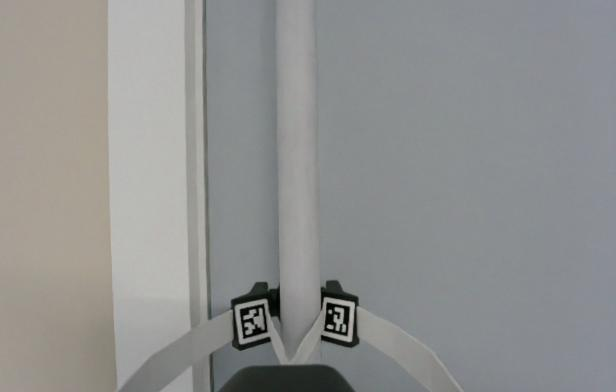

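Request:
{"name": "move", "arguments": {"blocking": false, "r1": {"joints": {"gripper_m": -0.025}}, "cameras": []}}

Request:
{"name": "wait", "arguments": {"seconds": 1, "cameras": ["r1_wrist_camera"]}}

Request:
{"name": "move", "arguments": {"blocking": false, "r1": {"base": {"translate_m": -0.0923, "strafe_m": 0.0263}, "joints": {"wrist_yaw_rad": -0.386}, "speeds": {"wrist_yaw_rad": 0.08}, "pace": "slow"}, "cameras": []}}

Request:
{"name": "wait", "arguments": {"seconds": 4, "cameras": ["r1_wrist_camera", "r1_head_camera"]}}

Scene clock: 3278.77 s.
move: r1 moving
r1.base_odometry: x=-2.282 y=+0.328 heading=+1.479
r1.turned_by_wheels: +0.000
r1.turned_by_imu: +0.000
r1.base_tilt: forward=-1.6 right=+1.3
r1.lidar_m: 0.55 0.89 1.62 2.35 1.22 1.43 3.26 2.62 1.25 0.61 0.51 0.46
r1.base_status: not commanded
r1.joint_positions: lift_m=+0.770 arm_m=+0.105 wrist_yaw_rad=-0.491 wrist_pitch_rad=+0.002 wrist_roll_rad=+0.000 gripper_m=-0.020
r1.joint_status: gripper_m moving
r1.measured_speeds: translate_m=+0.000 strafe_m=+0.000 rotate_rad=+0.000 lift_m=+0.000 arm_m=+0.000 wrist_yaw_rad=+0.000 wrist_pitch_rad=+0.000 wrist_roll_rad=+0.000
r1.motor_effort: lift_m=+24(24) arm_m=+4(5) wheel_0=+2(2) wheel_1=-1(2) wheel_2=-1(1)
r1.servo_current: wrist_yaw_rad=52(59) wrist_pitch_rad=33(46) wrist_roll_rad=59(59) gripper_m=98(117)
r1.contact_limits: arm_m 0.2
r1.hand_pose: x=+0.4888 y=-0.2132 z=+0.9472 quat_wxyz=(+0.970, +0.000, +0.001, -0.243) (m; r1's base frame)
r1.wrist_depth_mm: 278 251 251 235 229 219 212 / 278 251 251 236 230 220 213 / 282 252 253 237 231 220 213 / 281 252 253 238 232 221 213 / 283 254 253 238 233 222 215 / 285 255 246 179 230 223 216 / 286 253 253 175 232 220 216
r2.base_odometry: x=-3.520 y=-3.111 heading=+1.211
r2.turned_by_wheels: +0.000
r2.turned_by_imu: +0.000
r2.base_tilt: forward=-0.7 right=+0.0
r2.lidar_m: 2.03 1.64 0.72 0.35 0.26 0.27 0.31 0.25 0.25 0.25 0.45 5.46
r2.base_status: not commanded
r2.joint_positions: lift_m=+0.662 arm_m=+0.000 wrist_yaw_rad=+0.000 wrist_pitch_rad=+0.002 wrist_roll_rad=+1.569 gripper_m=+0.135
r2.joint_status: not commanded
r2.measured_speeds: translate_m=+0.000 strafe_m=+0.000 rotate_rad=+0.000 lift_m=+0.000 arm_m=+0.000 wrist_yaw_rad=+0.000 wrist_pitch_rad=+0.000 wrist_roll_rad=+0.000
r2.motor_effort: lift_m=+18(18) arm_m=-4(4) wheel_0=+2(2) wheel_1=+5(5) wheel_2=-3(4)
r2.servo_current: wrist_yaw_rad=39(59) wrist_pitch_rad=39(46) wrist_roll_rad=33(52) gripper_m=52(52)
r2.hand_pose: x=+0.4593 y=-0.0874 z=+0.8397 quat_wxyz=(+0.708, +0.707, +0.001, -0.001) (m; r2's base frame)
r2.wrist_depth_mm: - - - - - 1708 1160 / - - - - - 1708 1182 / - - - - - 1756 1229 / - - - - - 1808 1182 / - - - - - 1661 1182 / - - 217 - - 1430 1229 / - - - 112 - 1863 1229
pictures: none
No camera images: "cameras" was empty.

Scene clock: 3279.17 s.
earlier move: r1 done
r1.base_odometry: x=-2.282 y=+0.328 heading=+1.479
r1.turned_by_wheels: +0.000
r1.turned_by_imu: +0.000
r1.base_tilt: forward=-1.6 right=+1.2
r1.lidar_m: 0.57 0.93 1.61 2.35 1.22 1.43 3.22 2.60 1.26 0.63 0.51 0.46
r1.base_status: not commanded
r1.joint_positions: lift_m=+0.770 arm_m=+0.105 wrist_yaw_rad=-0.491 wrist_pitch_rad=+0.002 wrist_roll_rad=+0.000 gripper_m=-0.024
r1.joint_status: all done
r1.measured_speeds: translate_m=+0.000 strafe_m=+0.000 rotate_rad=+0.000 lift_m=+0.000 arm_m=+0.000 wrist_yaw_rad=+0.000 wrist_pitch_rad=+0.000 wrist_roll_rad=+0.000
r1.motor_effort: lift_m=+24(24) arm_m=+4(5) wheel_0=+2(2) wheel_1=-1(2) wheel_2=-1(1)
r1.servo_current: wrist_yaw_rad=52(65) wrist_pitch_rad=33(52) wrist_roll_rad=52(72) gripper_m=72(117)
r1.contact_limits: arm_m 0.2
r1.hand_pose: x=+0.4888 y=-0.2132 z=+0.9472 quat_wxyz=(+0.970, +0.000, +0.001, -0.243) (m; r1's base frame)
r1.wrist_depth_mm: 278 250 251 236 229 220 213 / 279 251 252 236 230 220 213 / 282 252 252 237 231 221 213 / 281 253 253 237 232 221 213 / 282 253 254 239 232 222 215 / 285 254 247 178 230 223 215 / 285 255 252 175 232 220 216
r2.base_odometry: x=-3.520 y=-3.111 heading=+1.211
r2.turned_by_wheels: +0.000
r2.turned_by_imu: +0.000
r2.base_tilt: forward=-0.7 right=+0.1
r2.lidar_m: 2.03 1.63 0.74 0.34 0.25 0.26 0.31 0.25 0.25 0.27 0.45 3.22
r2.base_status: not commanded
r2.joint_positions: lift_m=+0.662 arm_m=+0.000 wrist_yaw_rad=+0.000 wrist_pitch_rad=+0.002 wrist_roll_rad=+1.569 gripper_m=+0.135
r2.joint_status: not commanded
r2.measured_speeds: translate_m=+0.000 strafe_m=+0.000 rotate_rad=+0.000 lift_m=+0.000 arm_m=+0.000 wrist_yaw_rad=+0.000 wrist_pitch_rad=+0.000 wrist_roll_rad=+0.000
r2.motor_effort: lift_m=+19(19) arm_m=-4(4) wheel_0=+2(2) wheel_1=+5(5) wheel_2=-4(4)
r2.servo_current: wrist_yaw_rad=46(59) wrist_pitch_rad=39(46) wrist_roll_rad=46(52) gripper_m=52(52)
r2.hand_pose: x=+0.4593 y=-0.0874 z=+0.8397 quat_wxyz=(+0.708, +0.707, +0.001, -0.001) (m; r2's base frame)
r2.wrist_depth_mm: - - - - - 1708 1160 / - - - - - 1756 1182 / - - - - - 1756 1182 / - - - - - 1708 1229 / - - - - - 1618 1182 / - - 218 - - 1430 1205 / - - - 112 - 1863 1205
wait: 0.40 of 1 s (r1 has come to rest)
pictures: r1_wrist_camera
Images, in order (width x height): r1_wrist_camera 616x392.

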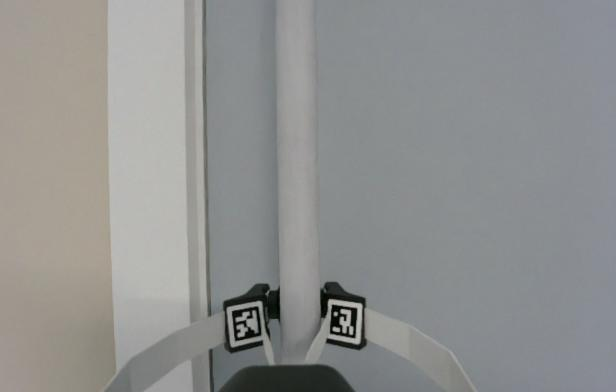

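Scene clock: 3279.67 s.
move: r1 moving
r1.base_odometry: x=-2.287 y=+0.316 heading=+1.478
r1.turned_by_wheels: -0.001
r1.turned_by_imu: -0.002
r1.base_tilt: forward=-1.5 right=+1.3
r1.lidar_m: 0.55 0.91 1.65 2.35 1.19 1.41 3.24 2.61 1.23 0.64 0.52 0.46
r1.base_status: translate_m moving; strafe_m moving
r1.joint_positions: lift_m=+0.770 arm_m=+0.105 wrist_yaw_rad=-0.453 wrist_pitch_rad=+0.002 wrist_roll_rad=+0.000 gripper_m=-0.024
r1.joint_status: wrist_yaw_rad moving
r1.measured_speeds: translate_m=-0.047 strafe_m=+0.010 rotate_rad=+0.003 lift_m=+0.000 arm_m=+0.000 wrist_yaw_rad=+0.108 wrist_pitch_rad=+0.000 wrist_roll_rad=+0.000
r1.motor_effort: lift_m=+24(24) arm_m=-4(4) wheel_0=-15(15) wheel_1=-5(5) wheel_2=+9(9)
r1.servo_current: wrist_yaw_rad=78(78) wrist_pitch_rad=39(52) wrist_roll_rad=52(59) gripper_m=72(72)
r1.contact_limits: arm_m 0.2
r1.hand_pose: x=+0.4969 y=-0.2049 z=+0.9472 quat_wxyz=(+0.974, +0.000, +0.001, -0.225) (m; r1's base frame)
r1.wrist_depth_mm: 296 262 256 241 234 221 213 / 296 262 257 241 234 221 213 / 296 262 257 180 235 223 214 / 298 264 258 242 235 223 213 / 297 265 258 243 235 223 216 / 303 265 253 181 231 224 216 / 298 266 256 181 235 219 216
r2.base_odometry: x=-3.520 y=-3.111 heading=+1.211
r2.turned_by_wheels: +0.000
r2.turned_by_imu: +0.000
r2.base_tilt: forward=-0.7 right=+0.1
r2.lidar_m: 2.03 1.65 0.76 0.35 0.27 0.25 0.30 0.25 0.25 0.26 0.44 5.47
r2.base_status: not commanded
r2.joint_positions: lift_m=+0.662 arm_m=+0.000 wrist_yaw_rad=+0.000 wrist_pitch_rad=+0.002 wrist_roll_rad=+1.569 gripper_m=+0.135
r2.joint_status: not commanded
r2.measured_speeds: translate_m=+0.000 strafe_m=+0.000 rotate_rad=+0.000 lift_m=+0.000 arm_m=+0.000 wrist_yaw_rad=+0.000 wrist_pitch_rad=+0.000 wrist_roll_rad=+0.000
r2.motor_effort: lift_m=+18(18) arm_m=-4(4) wheel_0=+2(2) wheel_1=+5(5) wheel_2=-3(4)
r2.servo_current: wrist_yaw_rad=52(52) wrist_pitch_rad=39(46) wrist_roll_rad=46(59) gripper_m=59(59)
r2.hand_pose: x=+0.4593 y=-0.0874 z=+0.8397 quat_wxyz=(+0.708, +0.707, +0.001, -0.001) (m; r2's base frame)
r2.wrist_depth_mm: - - - - - 1756 1160 / - - - - - 1756 1182 / - - - - - 1708 1205 / - - - - - 1708 1205 / - - - - - 1576 1205 / - - 217 - - 1464 1205 / - - - 112 - 1921 1205
pictures: none
No camera images: "cameras" was empty.

Scene clock: 3281.37 s.
earlier move: r1 done
r1.base_odometry: x=-2.317 y=+0.239 heading=+1.479
r1.turned_by_wheels: +0.001
r1.turned_by_imu: -0.036
r1.base_tilt: forward=-1.5 right=+1.3
r1.lidar_m: 0.55 1.02 1.66 2.32 1.14 1.32 3.33 2.64 1.57 0.74 0.54 0.47
r1.base_status: done
r1.joint_positions: lift_m=+0.770 arm_m=+0.105 wrist_yaw_rad=-0.380 wrist_pitch_rad=+0.002 wrist_roll_rad=+0.000 gripper_m=-0.024
r1.joint_status: all done
r1.measured_speeds: translate_m=+0.000 strafe_m=+0.000 rotate_rad=+0.000 lift_m=+0.000 arm_m=+0.000 wrist_yaw_rad=+0.000 wrist_pitch_rad=+0.000 wrist_roll_rad=+0.000
r1.motor_effort: lift_m=+24(24) arm_m=-4(5) wheel_0=-10(23) wheel_1=-3(14) wheel_2=+11(13)
r1.servo_current: wrist_yaw_rad=65(78) wrist_pitch_rad=39(52) wrist_roll_rad=52(72) gripper_m=65(78)
r1.contact_limits: arm_m 0.2
r1.hand_pose: x=+0.5114 y=-0.1881 z=+0.9472 quat_wxyz=(+0.982, +0.000, +0.001, -0.189) (m; r1's base frame)
r1.wrist_depth_mm: - 375 257 183 235 224 216 / - 375 258 182 235 224 218 / - 377 258 183 236 225 217 / - 379 258 184 236 226 218 / - 379 260 244 237 226 219 / - 382 259 183 234 228 220 / - 373 256 180 238 224 220
r2.base_odometry: x=-3.520 y=-3.111 heading=+1.211
r2.turned_by_wheels: +0.000
r2.turned_by_imu: +0.000
r2.base_tilt: forward=-0.7 right=+0.0
r2.lidar_m: 2.04 1.68 0.75 0.35 0.27 0.28 0.31 0.25 0.25 0.28 0.44 5.45
r2.base_status: not commanded
r2.joint_positions: lift_m=+0.662 arm_m=+0.000 wrist_yaw_rad=+0.000 wrist_pitch_rad=+0.002 wrist_roll_rad=+1.569 gripper_m=+0.135
r2.joint_status: not commanded
r2.measured_speeds: translate_m=+0.000 strafe_m=+0.000 rotate_rad=+0.000 lift_m=+0.000 arm_m=+0.000 wrist_yaw_rad=+0.000 wrist_pitch_rad=+0.000 wrist_roll_rad=+0.000
r2.motor_effort: lift_m=+18(19) arm_m=-4(4) wheel_0=+2(3) wheel_1=+5(5) wheel_2=-3(4)
r2.servo_current: wrist_yaw_rad=52(59) wrist_pitch_rad=39(46) wrist_roll_rad=39(59) gripper_m=52(59)
r2.hand_pose: x=+0.4593 y=-0.0874 z=+0.8397 quat_wxyz=(+0.708, +0.707, +0.001, -0.001) (m; r2's base frame)
r2.wrist_depth_mm: - - - - - 1661 1182 / - - - - - 1756 1182 / - - - - - 1708 1205 / - - - - - 1708 1182 / - - - - - 1618 1205 / - - 218 - - 1430 1229 / - - - 112 - 1921 1205
wait: 1.70 of 4 s (r1 has come to rest)
pictures: r1_head_camera, r1_wrist_camera
Images, in order (width x height): r1_head_camera 420x560, r1_wrist_camera 616x392.

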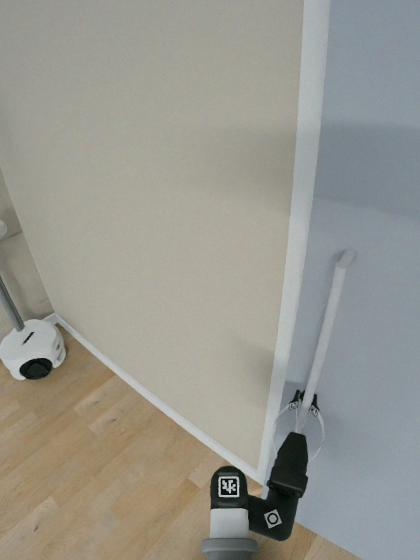

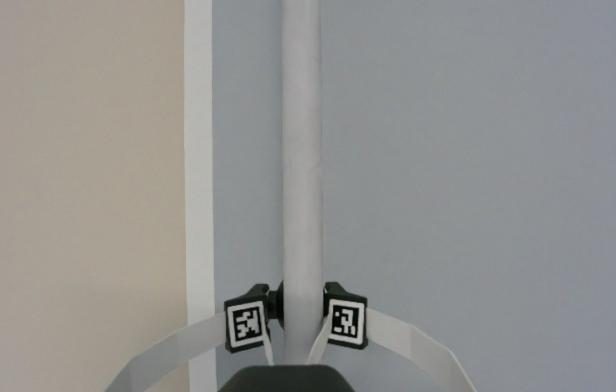

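Request:
{"name": "move", "arguments": {"blocking": false, "r1": {"base": {"translate_m": -0.1955, "strafe_m": 0.0205}, "joints": {"wrist_yaw_rad": -0.165}, "speeds": {"wrist_yaw_rad": 0.09}, "pace": "slow"}, "cameras": []}}

Request:
{"name": "wait", "arguments": {"seconds": 5, "cameras": ["r1_wrist_camera"]}}

Scene clock: 3302.43 s.
move: r1 moving
r1.base_odometry: x=-2.319 y=+0.226 heading=+1.478
r1.turned_by_wheels: -0.001
r1.turned_by_imu: -0.002
r1.base_tilt: forward=-1.5 right=+1.3
r1.lidar_m: 0.53 1.02 1.65 2.33 1.13 1.31 3.30 2.60 1.60 0.77 0.55 0.49
r1.base_status: translate_m moving; strafe_m moving
r1.joint_positions: lift_m=+0.770 arm_m=+0.105 wrist_yaw_rad=-0.344 wrist_pitch_rad=+0.002 wrist_roll_rad=+0.000 gripper_m=-0.024
r1.joint_status: wrist_yaw_rad moving
r1.measured_speeds: translate_m=-0.048 strafe_m=+0.005 rotate_rad=-0.002 lift_m=+0.000 arm_m=+0.000 wrist_yaw_rad=+0.090 wrist_pitch_rad=+0.000 wrist_roll_rad=+0.000
r1.motor_effort: lift_m=+24(24) arm_m=-5(5) wheel_0=-12(16) wheel_1=-5(8) wheel_2=+14(15)
r1.servo_current: wrist_yaw_rad=59(72) wrist_pitch_rad=46(46) wrist_roll_rad=52(59) gripper_m=65(72)
r1.contact_limits: arm_m 0.2
r1.hand_pose: x=+0.5180 y=-0.1795 z=+0.9472 quat_wxyz=(+0.985, +0.000, +0.001, -0.171) (m; r1's base frame)
r1.wrist_depth_mm: - 384 258 179 234 223 215 / - 384 260 241 235 224 215 / - 384 260 180 236 224 216 / - 387 262 243 236 224 217 / - 387 262 243 236 225 217 / - 389 260 181 234 227 218 / - 137 260 181 237 221 218
r2.base_odometry: x=-3.520 y=-3.111 heading=+1.211
r2.turned_by_wheels: +0.000
r2.turned_by_imu: +0.000
r2.base_tilt: forward=-0.7 right=+0.1
r2.lidar_m: 2.01 1.68 0.76 0.36 0.27 0.26 0.31 0.25 0.25 0.27 0.43 3.25
r2.base_status: not commanded
r2.joint_positions: lift_m=+0.662 arm_m=+0.000 wrist_yaw_rad=+0.000 wrist_pitch_rad=+0.002 wrist_roll_rad=+1.569 gripper_m=+0.135
r2.joint_status: not commanded
r2.measured_speeds: translate_m=+0.000 strafe_m=+0.000 rotate_rad=+0.000 lift_m=+0.000 arm_m=+0.000 wrist_yaw_rad=+0.000 wrist_pitch_rad=+0.000 wrist_roll_rad=+0.000
r2.motor_effort: lift_m=+18(18) arm_m=-4(4) wheel_0=+2(2) wheel_1=+5(6) wheel_2=-3(3)
r2.servo_current: wrist_yaw_rad=46(52) wrist_pitch_rad=39(52) wrist_roll_rad=46(52) gripper_m=52(59)
r2.hand_pose: x=+0.4593 y=-0.0874 z=+0.8397 quat_wxyz=(+0.708, +0.707, +0.001, -0.001) (m; r2's base frame)
r2.wrist_depth_mm: - - - - - 1708 1160 / - - - - - 1808 1182 / - - - - - 1708 1182 / - - - - - 1808 1205 / - - - - - 1661 1205 / - - 218 - - 1430 1182 / - - - 112 - 1921 1205
pictures: none
No camera images: "cameras" was empty.

Scene clock: 3305.17 s.
earlier move: r1 done
r1.base_odometry: x=-2.355 y=+0.046 heading=+1.479
r1.turned_by_wheels: +0.001
r1.turned_by_imu: -0.001
r1.base_tilt: forward=-1.5 right=+1.3
r1.lidar_m: 0.52 1.28 1.76 2.44 1.00 1.32 3.18 2.51 2.02 0.94 0.61 0.53
r1.base_status: done
r1.joint_positions: lift_m=+0.770 arm_m=+0.105 wrist_yaw_rad=-0.161 wrist_pitch_rad=+0.002 wrist_roll_rad=+0.000 gripper_m=-0.024
r1.joint_status: all done
r1.measured_speeds: translate_m=+0.000 strafe_m=+0.000 rotate_rad=+0.000 lift_m=+0.000 arm_m=+0.000 wrist_yaw_rad=+0.000 wrist_pitch_rad=+0.000 wrist_roll_rad=+0.000
r1.motor_effort: lift_m=+24(24) arm_m=-5(5) wheel_0=-9(18) wheel_1=-4(9) wheel_2=+12(16)
r1.servo_current: wrist_yaw_rad=46(78) wrist_pitch_rad=33(46) wrist_roll_rad=46(65) gripper_m=65(72)
r1.contact_limits: arm_m 0.2
r1.hand_pose: x=+0.5467 y=-0.1324 z=+0.9472 quat_wxyz=(+0.997, +0.000, +0.001, -0.080) (m; r1's base frame)
r1.wrist_depth_mm: - - 254 182 234 224 216 / - - 256 185 234 224 216 / - - 256 241 235 224 217 / - - 258 242 236 225 217 / - - 258 243 236 226 217 / - - 185 181 234 227 219 / - 138 257 180 237 224 219
r2.base_odometry: x=-3.520 y=-3.111 heading=+1.211
r2.turned_by_wheels: +0.000
r2.turned_by_imu: +0.000
r2.base_tilt: forward=-0.6 right=+0.1
r2.lidar_m: 2.02 1.78 0.73 0.34 0.26 0.27 0.30 0.25 0.25 0.27 0.47 3.25
r2.base_status: not commanded
r2.joint_positions: lift_m=+0.662 arm_m=+0.000 wrist_yaw_rad=+0.000 wrist_pitch_rad=+0.002 wrist_roll_rad=+1.569 gripper_m=+0.135
r2.joint_status: not commanded
r2.measured_speeds: translate_m=+0.000 strafe_m=+0.000 rotate_rad=+0.000 lift_m=+0.000 arm_m=+0.000 wrist_yaw_rad=+0.000 wrist_pitch_rad=+0.000 wrist_roll_rad=+0.000
r2.motor_effort: lift_m=+18(19) arm_m=-4(5) wheel_0=+2(3) wheel_1=+5(6) wheel_2=-3(4)
r2.servo_current: wrist_yaw_rad=59(59) wrist_pitch_rad=39(52) wrist_roll_rad=39(59) gripper_m=52(59)
r2.hand_pose: x=+0.4593 y=-0.0874 z=+0.8397 quat_wxyz=(+0.708, +0.707, +0.001, -0.001) (m; r2's base frame)
r2.wrist_depth_mm: - - - - - 1756 1182 / - - - - - 1708 1182 / - - - - - 1708 1229 / - - - - - 1708 1205 / - - - - - 1661 1205 / - - 217 - - 1464 1182 / - - - 112 - 1921 1229
wait: 2.73 of 5 s (r1 has come to rest)
pictures: r1_wrist_camera
Images, in order (width x height): r1_wrist_camera 616x392.

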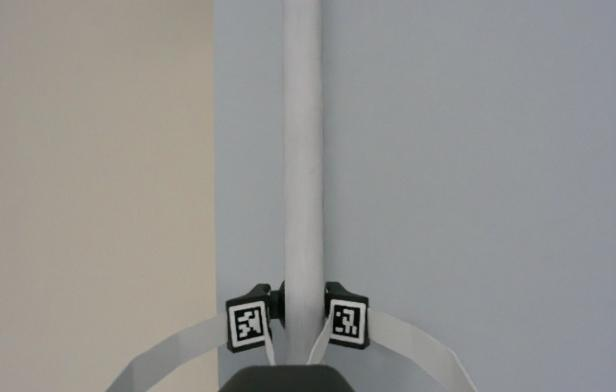

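Request:
{"name": "move", "arguments": {"blocking": false, "r1": {"base": {"translate_m": -0.2341, "strafe_m": -0.032}, "joints": {"wrist_yaw_rad": 0.097}, "speeds": {"wrist_yaw_rad": 0.095}, "pace": "slow"}, "cameras": []}}

Request:
{"name": "wait", "arguments": {"seconds": 5, "cameras": ["r1_wrist_camera", "r1_head_left_camera"]}}

Scene clock: 3315.97 s.
move: r1 moving
r1.base_odometry: x=-2.355 y=+0.034 heading=+1.478
r1.turned_by_wheels: +0.000
r1.turned_by_imu: -0.001
r1.base_tilt: forward=-1.5 right=+1.3
r1.lidar_m: 0.51 1.27 1.75 2.46 1.03 1.31 3.16 2.52 2.06 0.96 0.63 0.55
r1.base_status: translate_m moving; strafe_m moving
r1.joint_positions: lift_m=+0.770 arm_m=+0.105 wrist_yaw_rad=-0.122 wrist_pitch_rad=+0.002 wrist_roll_rad=+0.000 gripper_m=-0.024
r1.joint_status: wrist_yaw_rad moving
r1.measured_speeds: translate_m=-0.048 strafe_m=-0.007 rotate_rad=+0.001 lift_m=+0.000 arm_m=+0.000 wrist_yaw_rad=+0.096 wrist_pitch_rad=+0.000 wrist_roll_rad=+0.000
r1.motor_effort: lift_m=+24(24) arm_m=-5(5) wheel_0=-11(14) wheel_1=-7(9) wheel_2=+13(16)
r1.servo_current: wrist_yaw_rad=72(72) wrist_pitch_rad=46(46) wrist_roll_rad=26(59) gripper_m=65(72)
r1.contact_limits: arm_m 0.2
r1.hand_pose: x=+0.5516 y=-0.1219 z=+0.9472 quat_wxyz=(+0.998, +0.000, +0.001, -0.061) (m; r1's base frame)
r1.wrist_depth_mm: - - 258 240 233 222 214 / - - 258 241 234 223 214 / - - 257 179 235 223 215 / - - 258 243 235 224 214 / - - 258 243 236 224 216 / - - 184 181 231 226 215 / - 135 181 181 236 220 217
r2.base_odometry: x=-3.520 y=-3.111 heading=+1.211
r2.turned_by_wheels: +0.000
r2.turned_by_imu: +0.000
r2.base_tilt: forward=-0.7 right=+0.0
r2.lidar_m: 2.04 1.81 0.73 0.36 0.27 0.28 0.30 0.25 0.25 0.28 0.45 3.26
r2.base_status: not commanded
r2.joint_positions: lift_m=+0.662 arm_m=+0.000 wrist_yaw_rad=+0.000 wrist_pitch_rad=+0.002 wrist_roll_rad=+1.569 gripper_m=+0.135
r2.joint_status: not commanded
r2.measured_speeds: translate_m=+0.000 strafe_m=+0.000 rotate_rad=+0.000 lift_m=+0.000 arm_m=+0.000 wrist_yaw_rad=+0.000 wrist_pitch_rad=+0.000 wrist_roll_rad=+0.000
r2.motor_effort: lift_m=+18(19) arm_m=-4(4) wheel_0=+2(2) wheel_1=+5(5) wheel_2=-3(4)
r2.servo_current: wrist_yaw_rad=39(59) wrist_pitch_rad=33(46) wrist_roll_rad=52(59) gripper_m=59(59)
r2.hand_pose: x=+0.4593 y=-0.0874 z=+0.8397 quat_wxyz=(+0.708, +0.707, +0.001, -0.001) (m; r2's base frame)
r2.wrist_depth_mm: - - - - - 1708 1182 / - - - - - 1708 1205 / - - - - - 1756 1205 / - - - - - 1756 1205 / - - - - - 1661 1205 / - - 217 - - 1397 1229 / - - - 112 - 1983 1182
pictures: none
No camera images: "cameras" was empty.

Scene clock: 3319.10 s.
earlier move: r1 done
r1.base_odometry: x=-2.345 y=-0.189 heading=+1.479
r1.turned_by_wheels: +0.001
r1.turned_by_imu: -0.005
r1.base_tilt: forward=-1.6 right=+1.3
r1.lidar_m: 0.51 1.57 1.91 0.98 0.92 4.84 3.00 2.37 2.32 1.17 0.74 0.57
r1.base_status: done
r1.joint_positions: lift_m=+0.770 arm_m=+0.105 wrist_yaw_rad=+0.101 wrist_pitch_rad=+0.002 wrist_roll_rad=+0.000 gripper_m=-0.024
r1.joint_status: all done
r1.measured_speeds: translate_m=+0.000 strafe_m=+0.000 rotate_rad=+0.000 lift_m=+0.000 arm_m=+0.000 wrist_yaw_rad=+0.000 wrist_pitch_rad=+0.000 wrist_roll_rad=+0.000
r1.motor_effort: lift_m=+24(24) arm_m=-5(5) wheel_0=-4(14) wheel_1=-5(12) wheel_2=+13(18)
r1.servo_current: wrist_yaw_rad=59(78) wrist_pitch_rad=46(52) wrist_roll_rad=33(72) gripper_m=65(72)
r1.contact_limits: arm_m 0.2
r1.hand_pose: x=+0.5718 y=-0.0578 z=+0.9472 quat_wxyz=(+0.999, +0.000, +0.001, +0.051) (m; r1's base frame)
r1.wrist_depth_mm: - - 255 182 234 221 214 / 1708 - 257 183 234 222 215 / 1983 - 257 184 235 224 216 / 1756 - 258 242 235 224 216 / - - 259 243 236 224 216 / 1756 - 185 181 233 226 216 / 1756 138 257 179 236 222 218
r2.base_odometry: x=-3.520 y=-3.111 heading=+1.211
r2.turned_by_wheels: +0.000
r2.turned_by_imu: +0.000
r2.base_tilt: forward=-0.7 right=+0.1
r2.lidar_m: 2.03 1.86 0.74 0.35 0.26 0.27 0.30 0.25 0.25 0.27 0.42 5.50
r2.base_status: not commanded
r2.joint_positions: lift_m=+0.662 arm_m=+0.000 wrist_yaw_rad=+0.000 wrist_pitch_rad=+0.002 wrist_roll_rad=+1.569 gripper_m=+0.135
r2.joint_status: not commanded
r2.measured_speeds: translate_m=+0.000 strafe_m=+0.000 rotate_rad=+0.000 lift_m=+0.000 arm_m=+0.000 wrist_yaw_rad=+0.000 wrist_pitch_rad=+0.000 wrist_roll_rad=+0.000
r2.motor_effort: lift_m=+18(19) arm_m=-4(5) wheel_0=+2(2) wheel_1=+5(5) wheel_2=-3(4)
r2.servo_current: wrist_yaw_rad=46(59) wrist_pitch_rad=39(46) wrist_roll_rad=46(59) gripper_m=52(59)
r2.hand_pose: x=+0.4593 y=-0.0874 z=+0.8397 quat_wxyz=(+0.708, +0.707, +0.001, -0.001) (m; r2's base frame)
r2.wrist_depth_mm: - - - - - 1708 1182 / - - - - - 1756 1182 / - - - - - 1756 1205 / - - - - - 1756 1205 / - - - - - 1618 1205 / - - 217 - - 1430 1205 / - - - 112 - 1983 1205
wait: 3.13 of 5 s (r1 has come to rest)
pictures: r1_head_left_camera, r1_wrist_camera
Images, in order (width x height): r1_head_left_camera 420x672, r1_wrist_camera 616x392.

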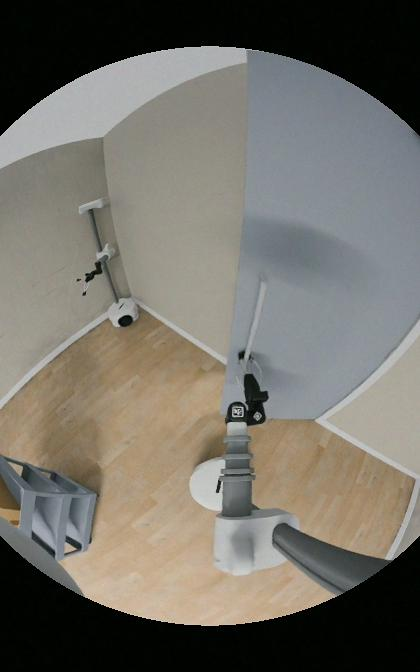

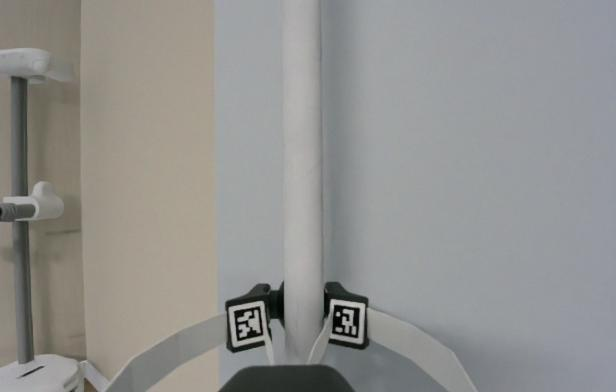

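Request:
{"name": "move", "arguments": {"blocking": false, "r1": {"base": {"translate_m": -0.2203, "strafe_m": -0.0938}, "joints": {"wrist_yaw_rad": 0.363}, "speeds": {"wrist_yaw_rad": 0.097}, "pace": "slow"}, "cameras": []}}

Request:
{"name": "wait", "arguments": {"seconds": 5, "cameras": ["r1_wrist_camera"]}}

Scene clock: 3334.80 s.
move: r1 moving
r1.base_odometry: x=-2.341 y=-0.202 heading=+1.479
r1.turned_by_wheels: +0.000
r1.turned_by_imu: +0.000
r1.base_tilt: forward=-1.5 right=+1.3
r1.lidar_m: 0.49 1.54 1.96 0.99 0.95 4.84 2.96 2.35 2.30 1.20 0.77 0.58
r1.base_status: translate_m moving; strafe_m moving
r1.joint_positions: lift_m=+0.770 arm_m=+0.105 wrist_yaw_rad=+0.141 wrist_pitch_rad=+0.002 wrist_roll_rad=+0.000 gripper_m=-0.024
r1.joint_status: wrist_yaw_rad moving
r1.measured_speeds: translate_m=-0.048 strafe_m=-0.021 rotate_rad=+0.001 lift_m=+0.000 arm_m=+0.000 wrist_yaw_rad=+0.096 wrist_pitch_rad=+0.000 wrist_roll_rad=+0.000
r1.motor_effort: lift_m=+24(24) arm_m=-5(5) wheel_0=-6(9) wheel_1=-9(11) wheel_2=+16(18)
r1.servo_current: wrist_yaw_rad=78(78) wrist_pitch_rad=46(52) wrist_roll_rad=52(59) gripper_m=65(72)
r1.contact_limits: arm_m 0.2
r1.hand_pose: x=+0.5738 y=-0.0461 z=+0.9472 quat_wxyz=(+0.998, +0.000, +0.001, +0.070) (m; r1's base frame)
r1.wrist_depth_mm: - - 257 179 233 220 212 / 1756 - 257 241 234 222 213 / 1808 - 258 179 235 222 214 / 1808 - 258 242 236 223 213 / 1863 - 259 244 236 223 214 / 1863 - 183 180 231 224 215 / 1708 143 182 180 235 219 216
r2.base_odometry: x=-3.520 y=-3.111 heading=+1.211
r2.turned_by_wheels: +0.000
r2.turned_by_imu: +0.000
r2.base_tilt: forward=-0.7 right=+0.1
r2.lidar_m: 2.02 1.85 0.74 0.34 0.28 0.27 0.31 0.25 0.25 0.27 0.45 3.25
r2.base_status: not commanded
r2.joint_positions: lift_m=+0.662 arm_m=+0.000 wrist_yaw_rad=+0.000 wrist_pitch_rad=+0.002 wrist_roll_rad=+1.569 gripper_m=+0.135
r2.joint_status: not commanded
r2.measured_speeds: translate_m=+0.000 strafe_m=+0.000 rotate_rad=+0.000 lift_m=+0.000 arm_m=+0.000 wrist_yaw_rad=+0.000 wrist_pitch_rad=+0.000 wrist_roll_rad=+0.000
r2.motor_effort: lift_m=+18(19) arm_m=-4(4) wheel_0=+2(2) wheel_1=+5(5) wheel_2=-3(3)
r2.servo_current: wrist_yaw_rad=39(59) wrist_pitch_rad=39(46) wrist_roll_rad=46(52) gripper_m=46(59)
r2.hand_pose: x=+0.4593 y=-0.0874 z=+0.8397 quat_wxyz=(+0.708, +0.707, +0.001, -0.001) (m; r2's base frame)
r2.wrist_depth_mm: - - - - - 1708 1160 / - - - - - 1708 1182 / - - - - - 1756 1182 / - - - - - 1756 1205 / - - - - - 1661 1205 / - - 217 - - 1430 1205 / - - - 112 - 1921 1205
pictures: none
No camera images: "cameras" was empty.

Scene clock: 3337.90 s.
earlier move: r1 done
r1.base_odometry: x=-2.272 y=-0.417 heading=+1.480
r1.turned_by_wheels: +0.001
r1.turned_by_imu: +0.002
r1.base_tilt: forward=-1.5 right=+1.2
r1.lidar_m: 0.51 1.76 2.60 0.99 1.03 4.72 2.73 2.15 2.12 1.32 0.97 0.64
r1.base_status: done
r1.joint_positions: lift_m=+0.770 arm_m=+0.105 wrist_yaw_rad=+0.368 wrist_pitch_rad=+0.002 wrist_roll_rad=+0.000 gripper_m=-0.024
r1.joint_status: all done
r1.measured_speeds: translate_m=+0.000 strafe_m=+0.000 rotate_rad=+0.000 lift_m=+0.000 arm_m=+0.000 wrist_yaw_rad=+0.000 wrist_pitch_rad=+0.000 wrist_roll_rad=+0.000
r1.motor_effort: lift_m=+24(24) arm_m=-5(5) wheel_0=+0(9) wheel_1=-4(11) wheel_2=+14(18)
r1.servo_current: wrist_yaw_rad=52(78) wrist_pitch_rad=39(52) wrist_roll_rad=52(72) gripper_m=65(78)
r1.contact_limits: arm_m 0.2
r1.hand_pose: x=+0.5765 y=+0.0222 z=+0.9472 quat_wxyz=(+0.983, +0.000, +0.001, +0.183) (m; r1's base frame)
r1.wrist_depth_mm: - - 259 179 232 220 211 / - - 259 239 233 220 212 / - - 262 180 233 221 213 / - - 262 241 234 221 212 / - - 264 241 235 222 213 / - - 258 183 231 223 214 / - - 257 178 234 220 215
r2.base_odometry: x=-3.520 y=-3.111 heading=+1.211
r2.turned_by_wheels: +0.000
r2.turned_by_imu: +0.000
r2.base_tilt: forward=-0.7 right=+0.1
r2.lidar_m: 2.00 1.90 0.71 0.35 0.26 0.25 0.30 0.25 0.25 0.26 0.46 3.23
r2.base_status: not commanded
r2.joint_positions: lift_m=+0.662 arm_m=+0.000 wrist_yaw_rad=+0.000 wrist_pitch_rad=+0.002 wrist_roll_rad=+1.569 gripper_m=+0.135
r2.joint_status: not commanded
r2.measured_speeds: translate_m=+0.000 strafe_m=+0.000 rotate_rad=+0.000 lift_m=+0.000 arm_m=+0.000 wrist_yaw_rad=+0.000 wrist_pitch_rad=+0.000 wrist_roll_rad=+0.000
r2.motor_effort: lift_m=+18(19) arm_m=-4(4) wheel_0=+2(2) wheel_1=+5(5) wheel_2=-3(4)
r2.servo_current: wrist_yaw_rad=39(59) wrist_pitch_rad=39(46) wrist_roll_rad=46(59) gripper_m=52(59)
r2.hand_pose: x=+0.4593 y=-0.0874 z=+0.8397 quat_wxyz=(+0.708, +0.707, +0.001, -0.001) (m; r2's base frame)
r2.wrist_depth_mm: - - - - - 1708 1182 / - - - - - 1756 1182 / - - - - - 1708 1182 / - - - - - 1756 1229 / - - - - - 1618 1205 / - - 218 - - 1464 1205 / - - - 112 - 1921 1182
wait: 3.10 of 5 s (r1 has come to rest)
pictures: r1_wrist_camera
Images, in order (width x height): r1_wrist_camera 616x392.

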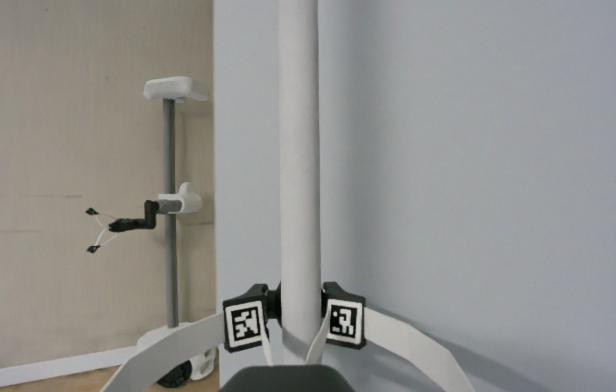

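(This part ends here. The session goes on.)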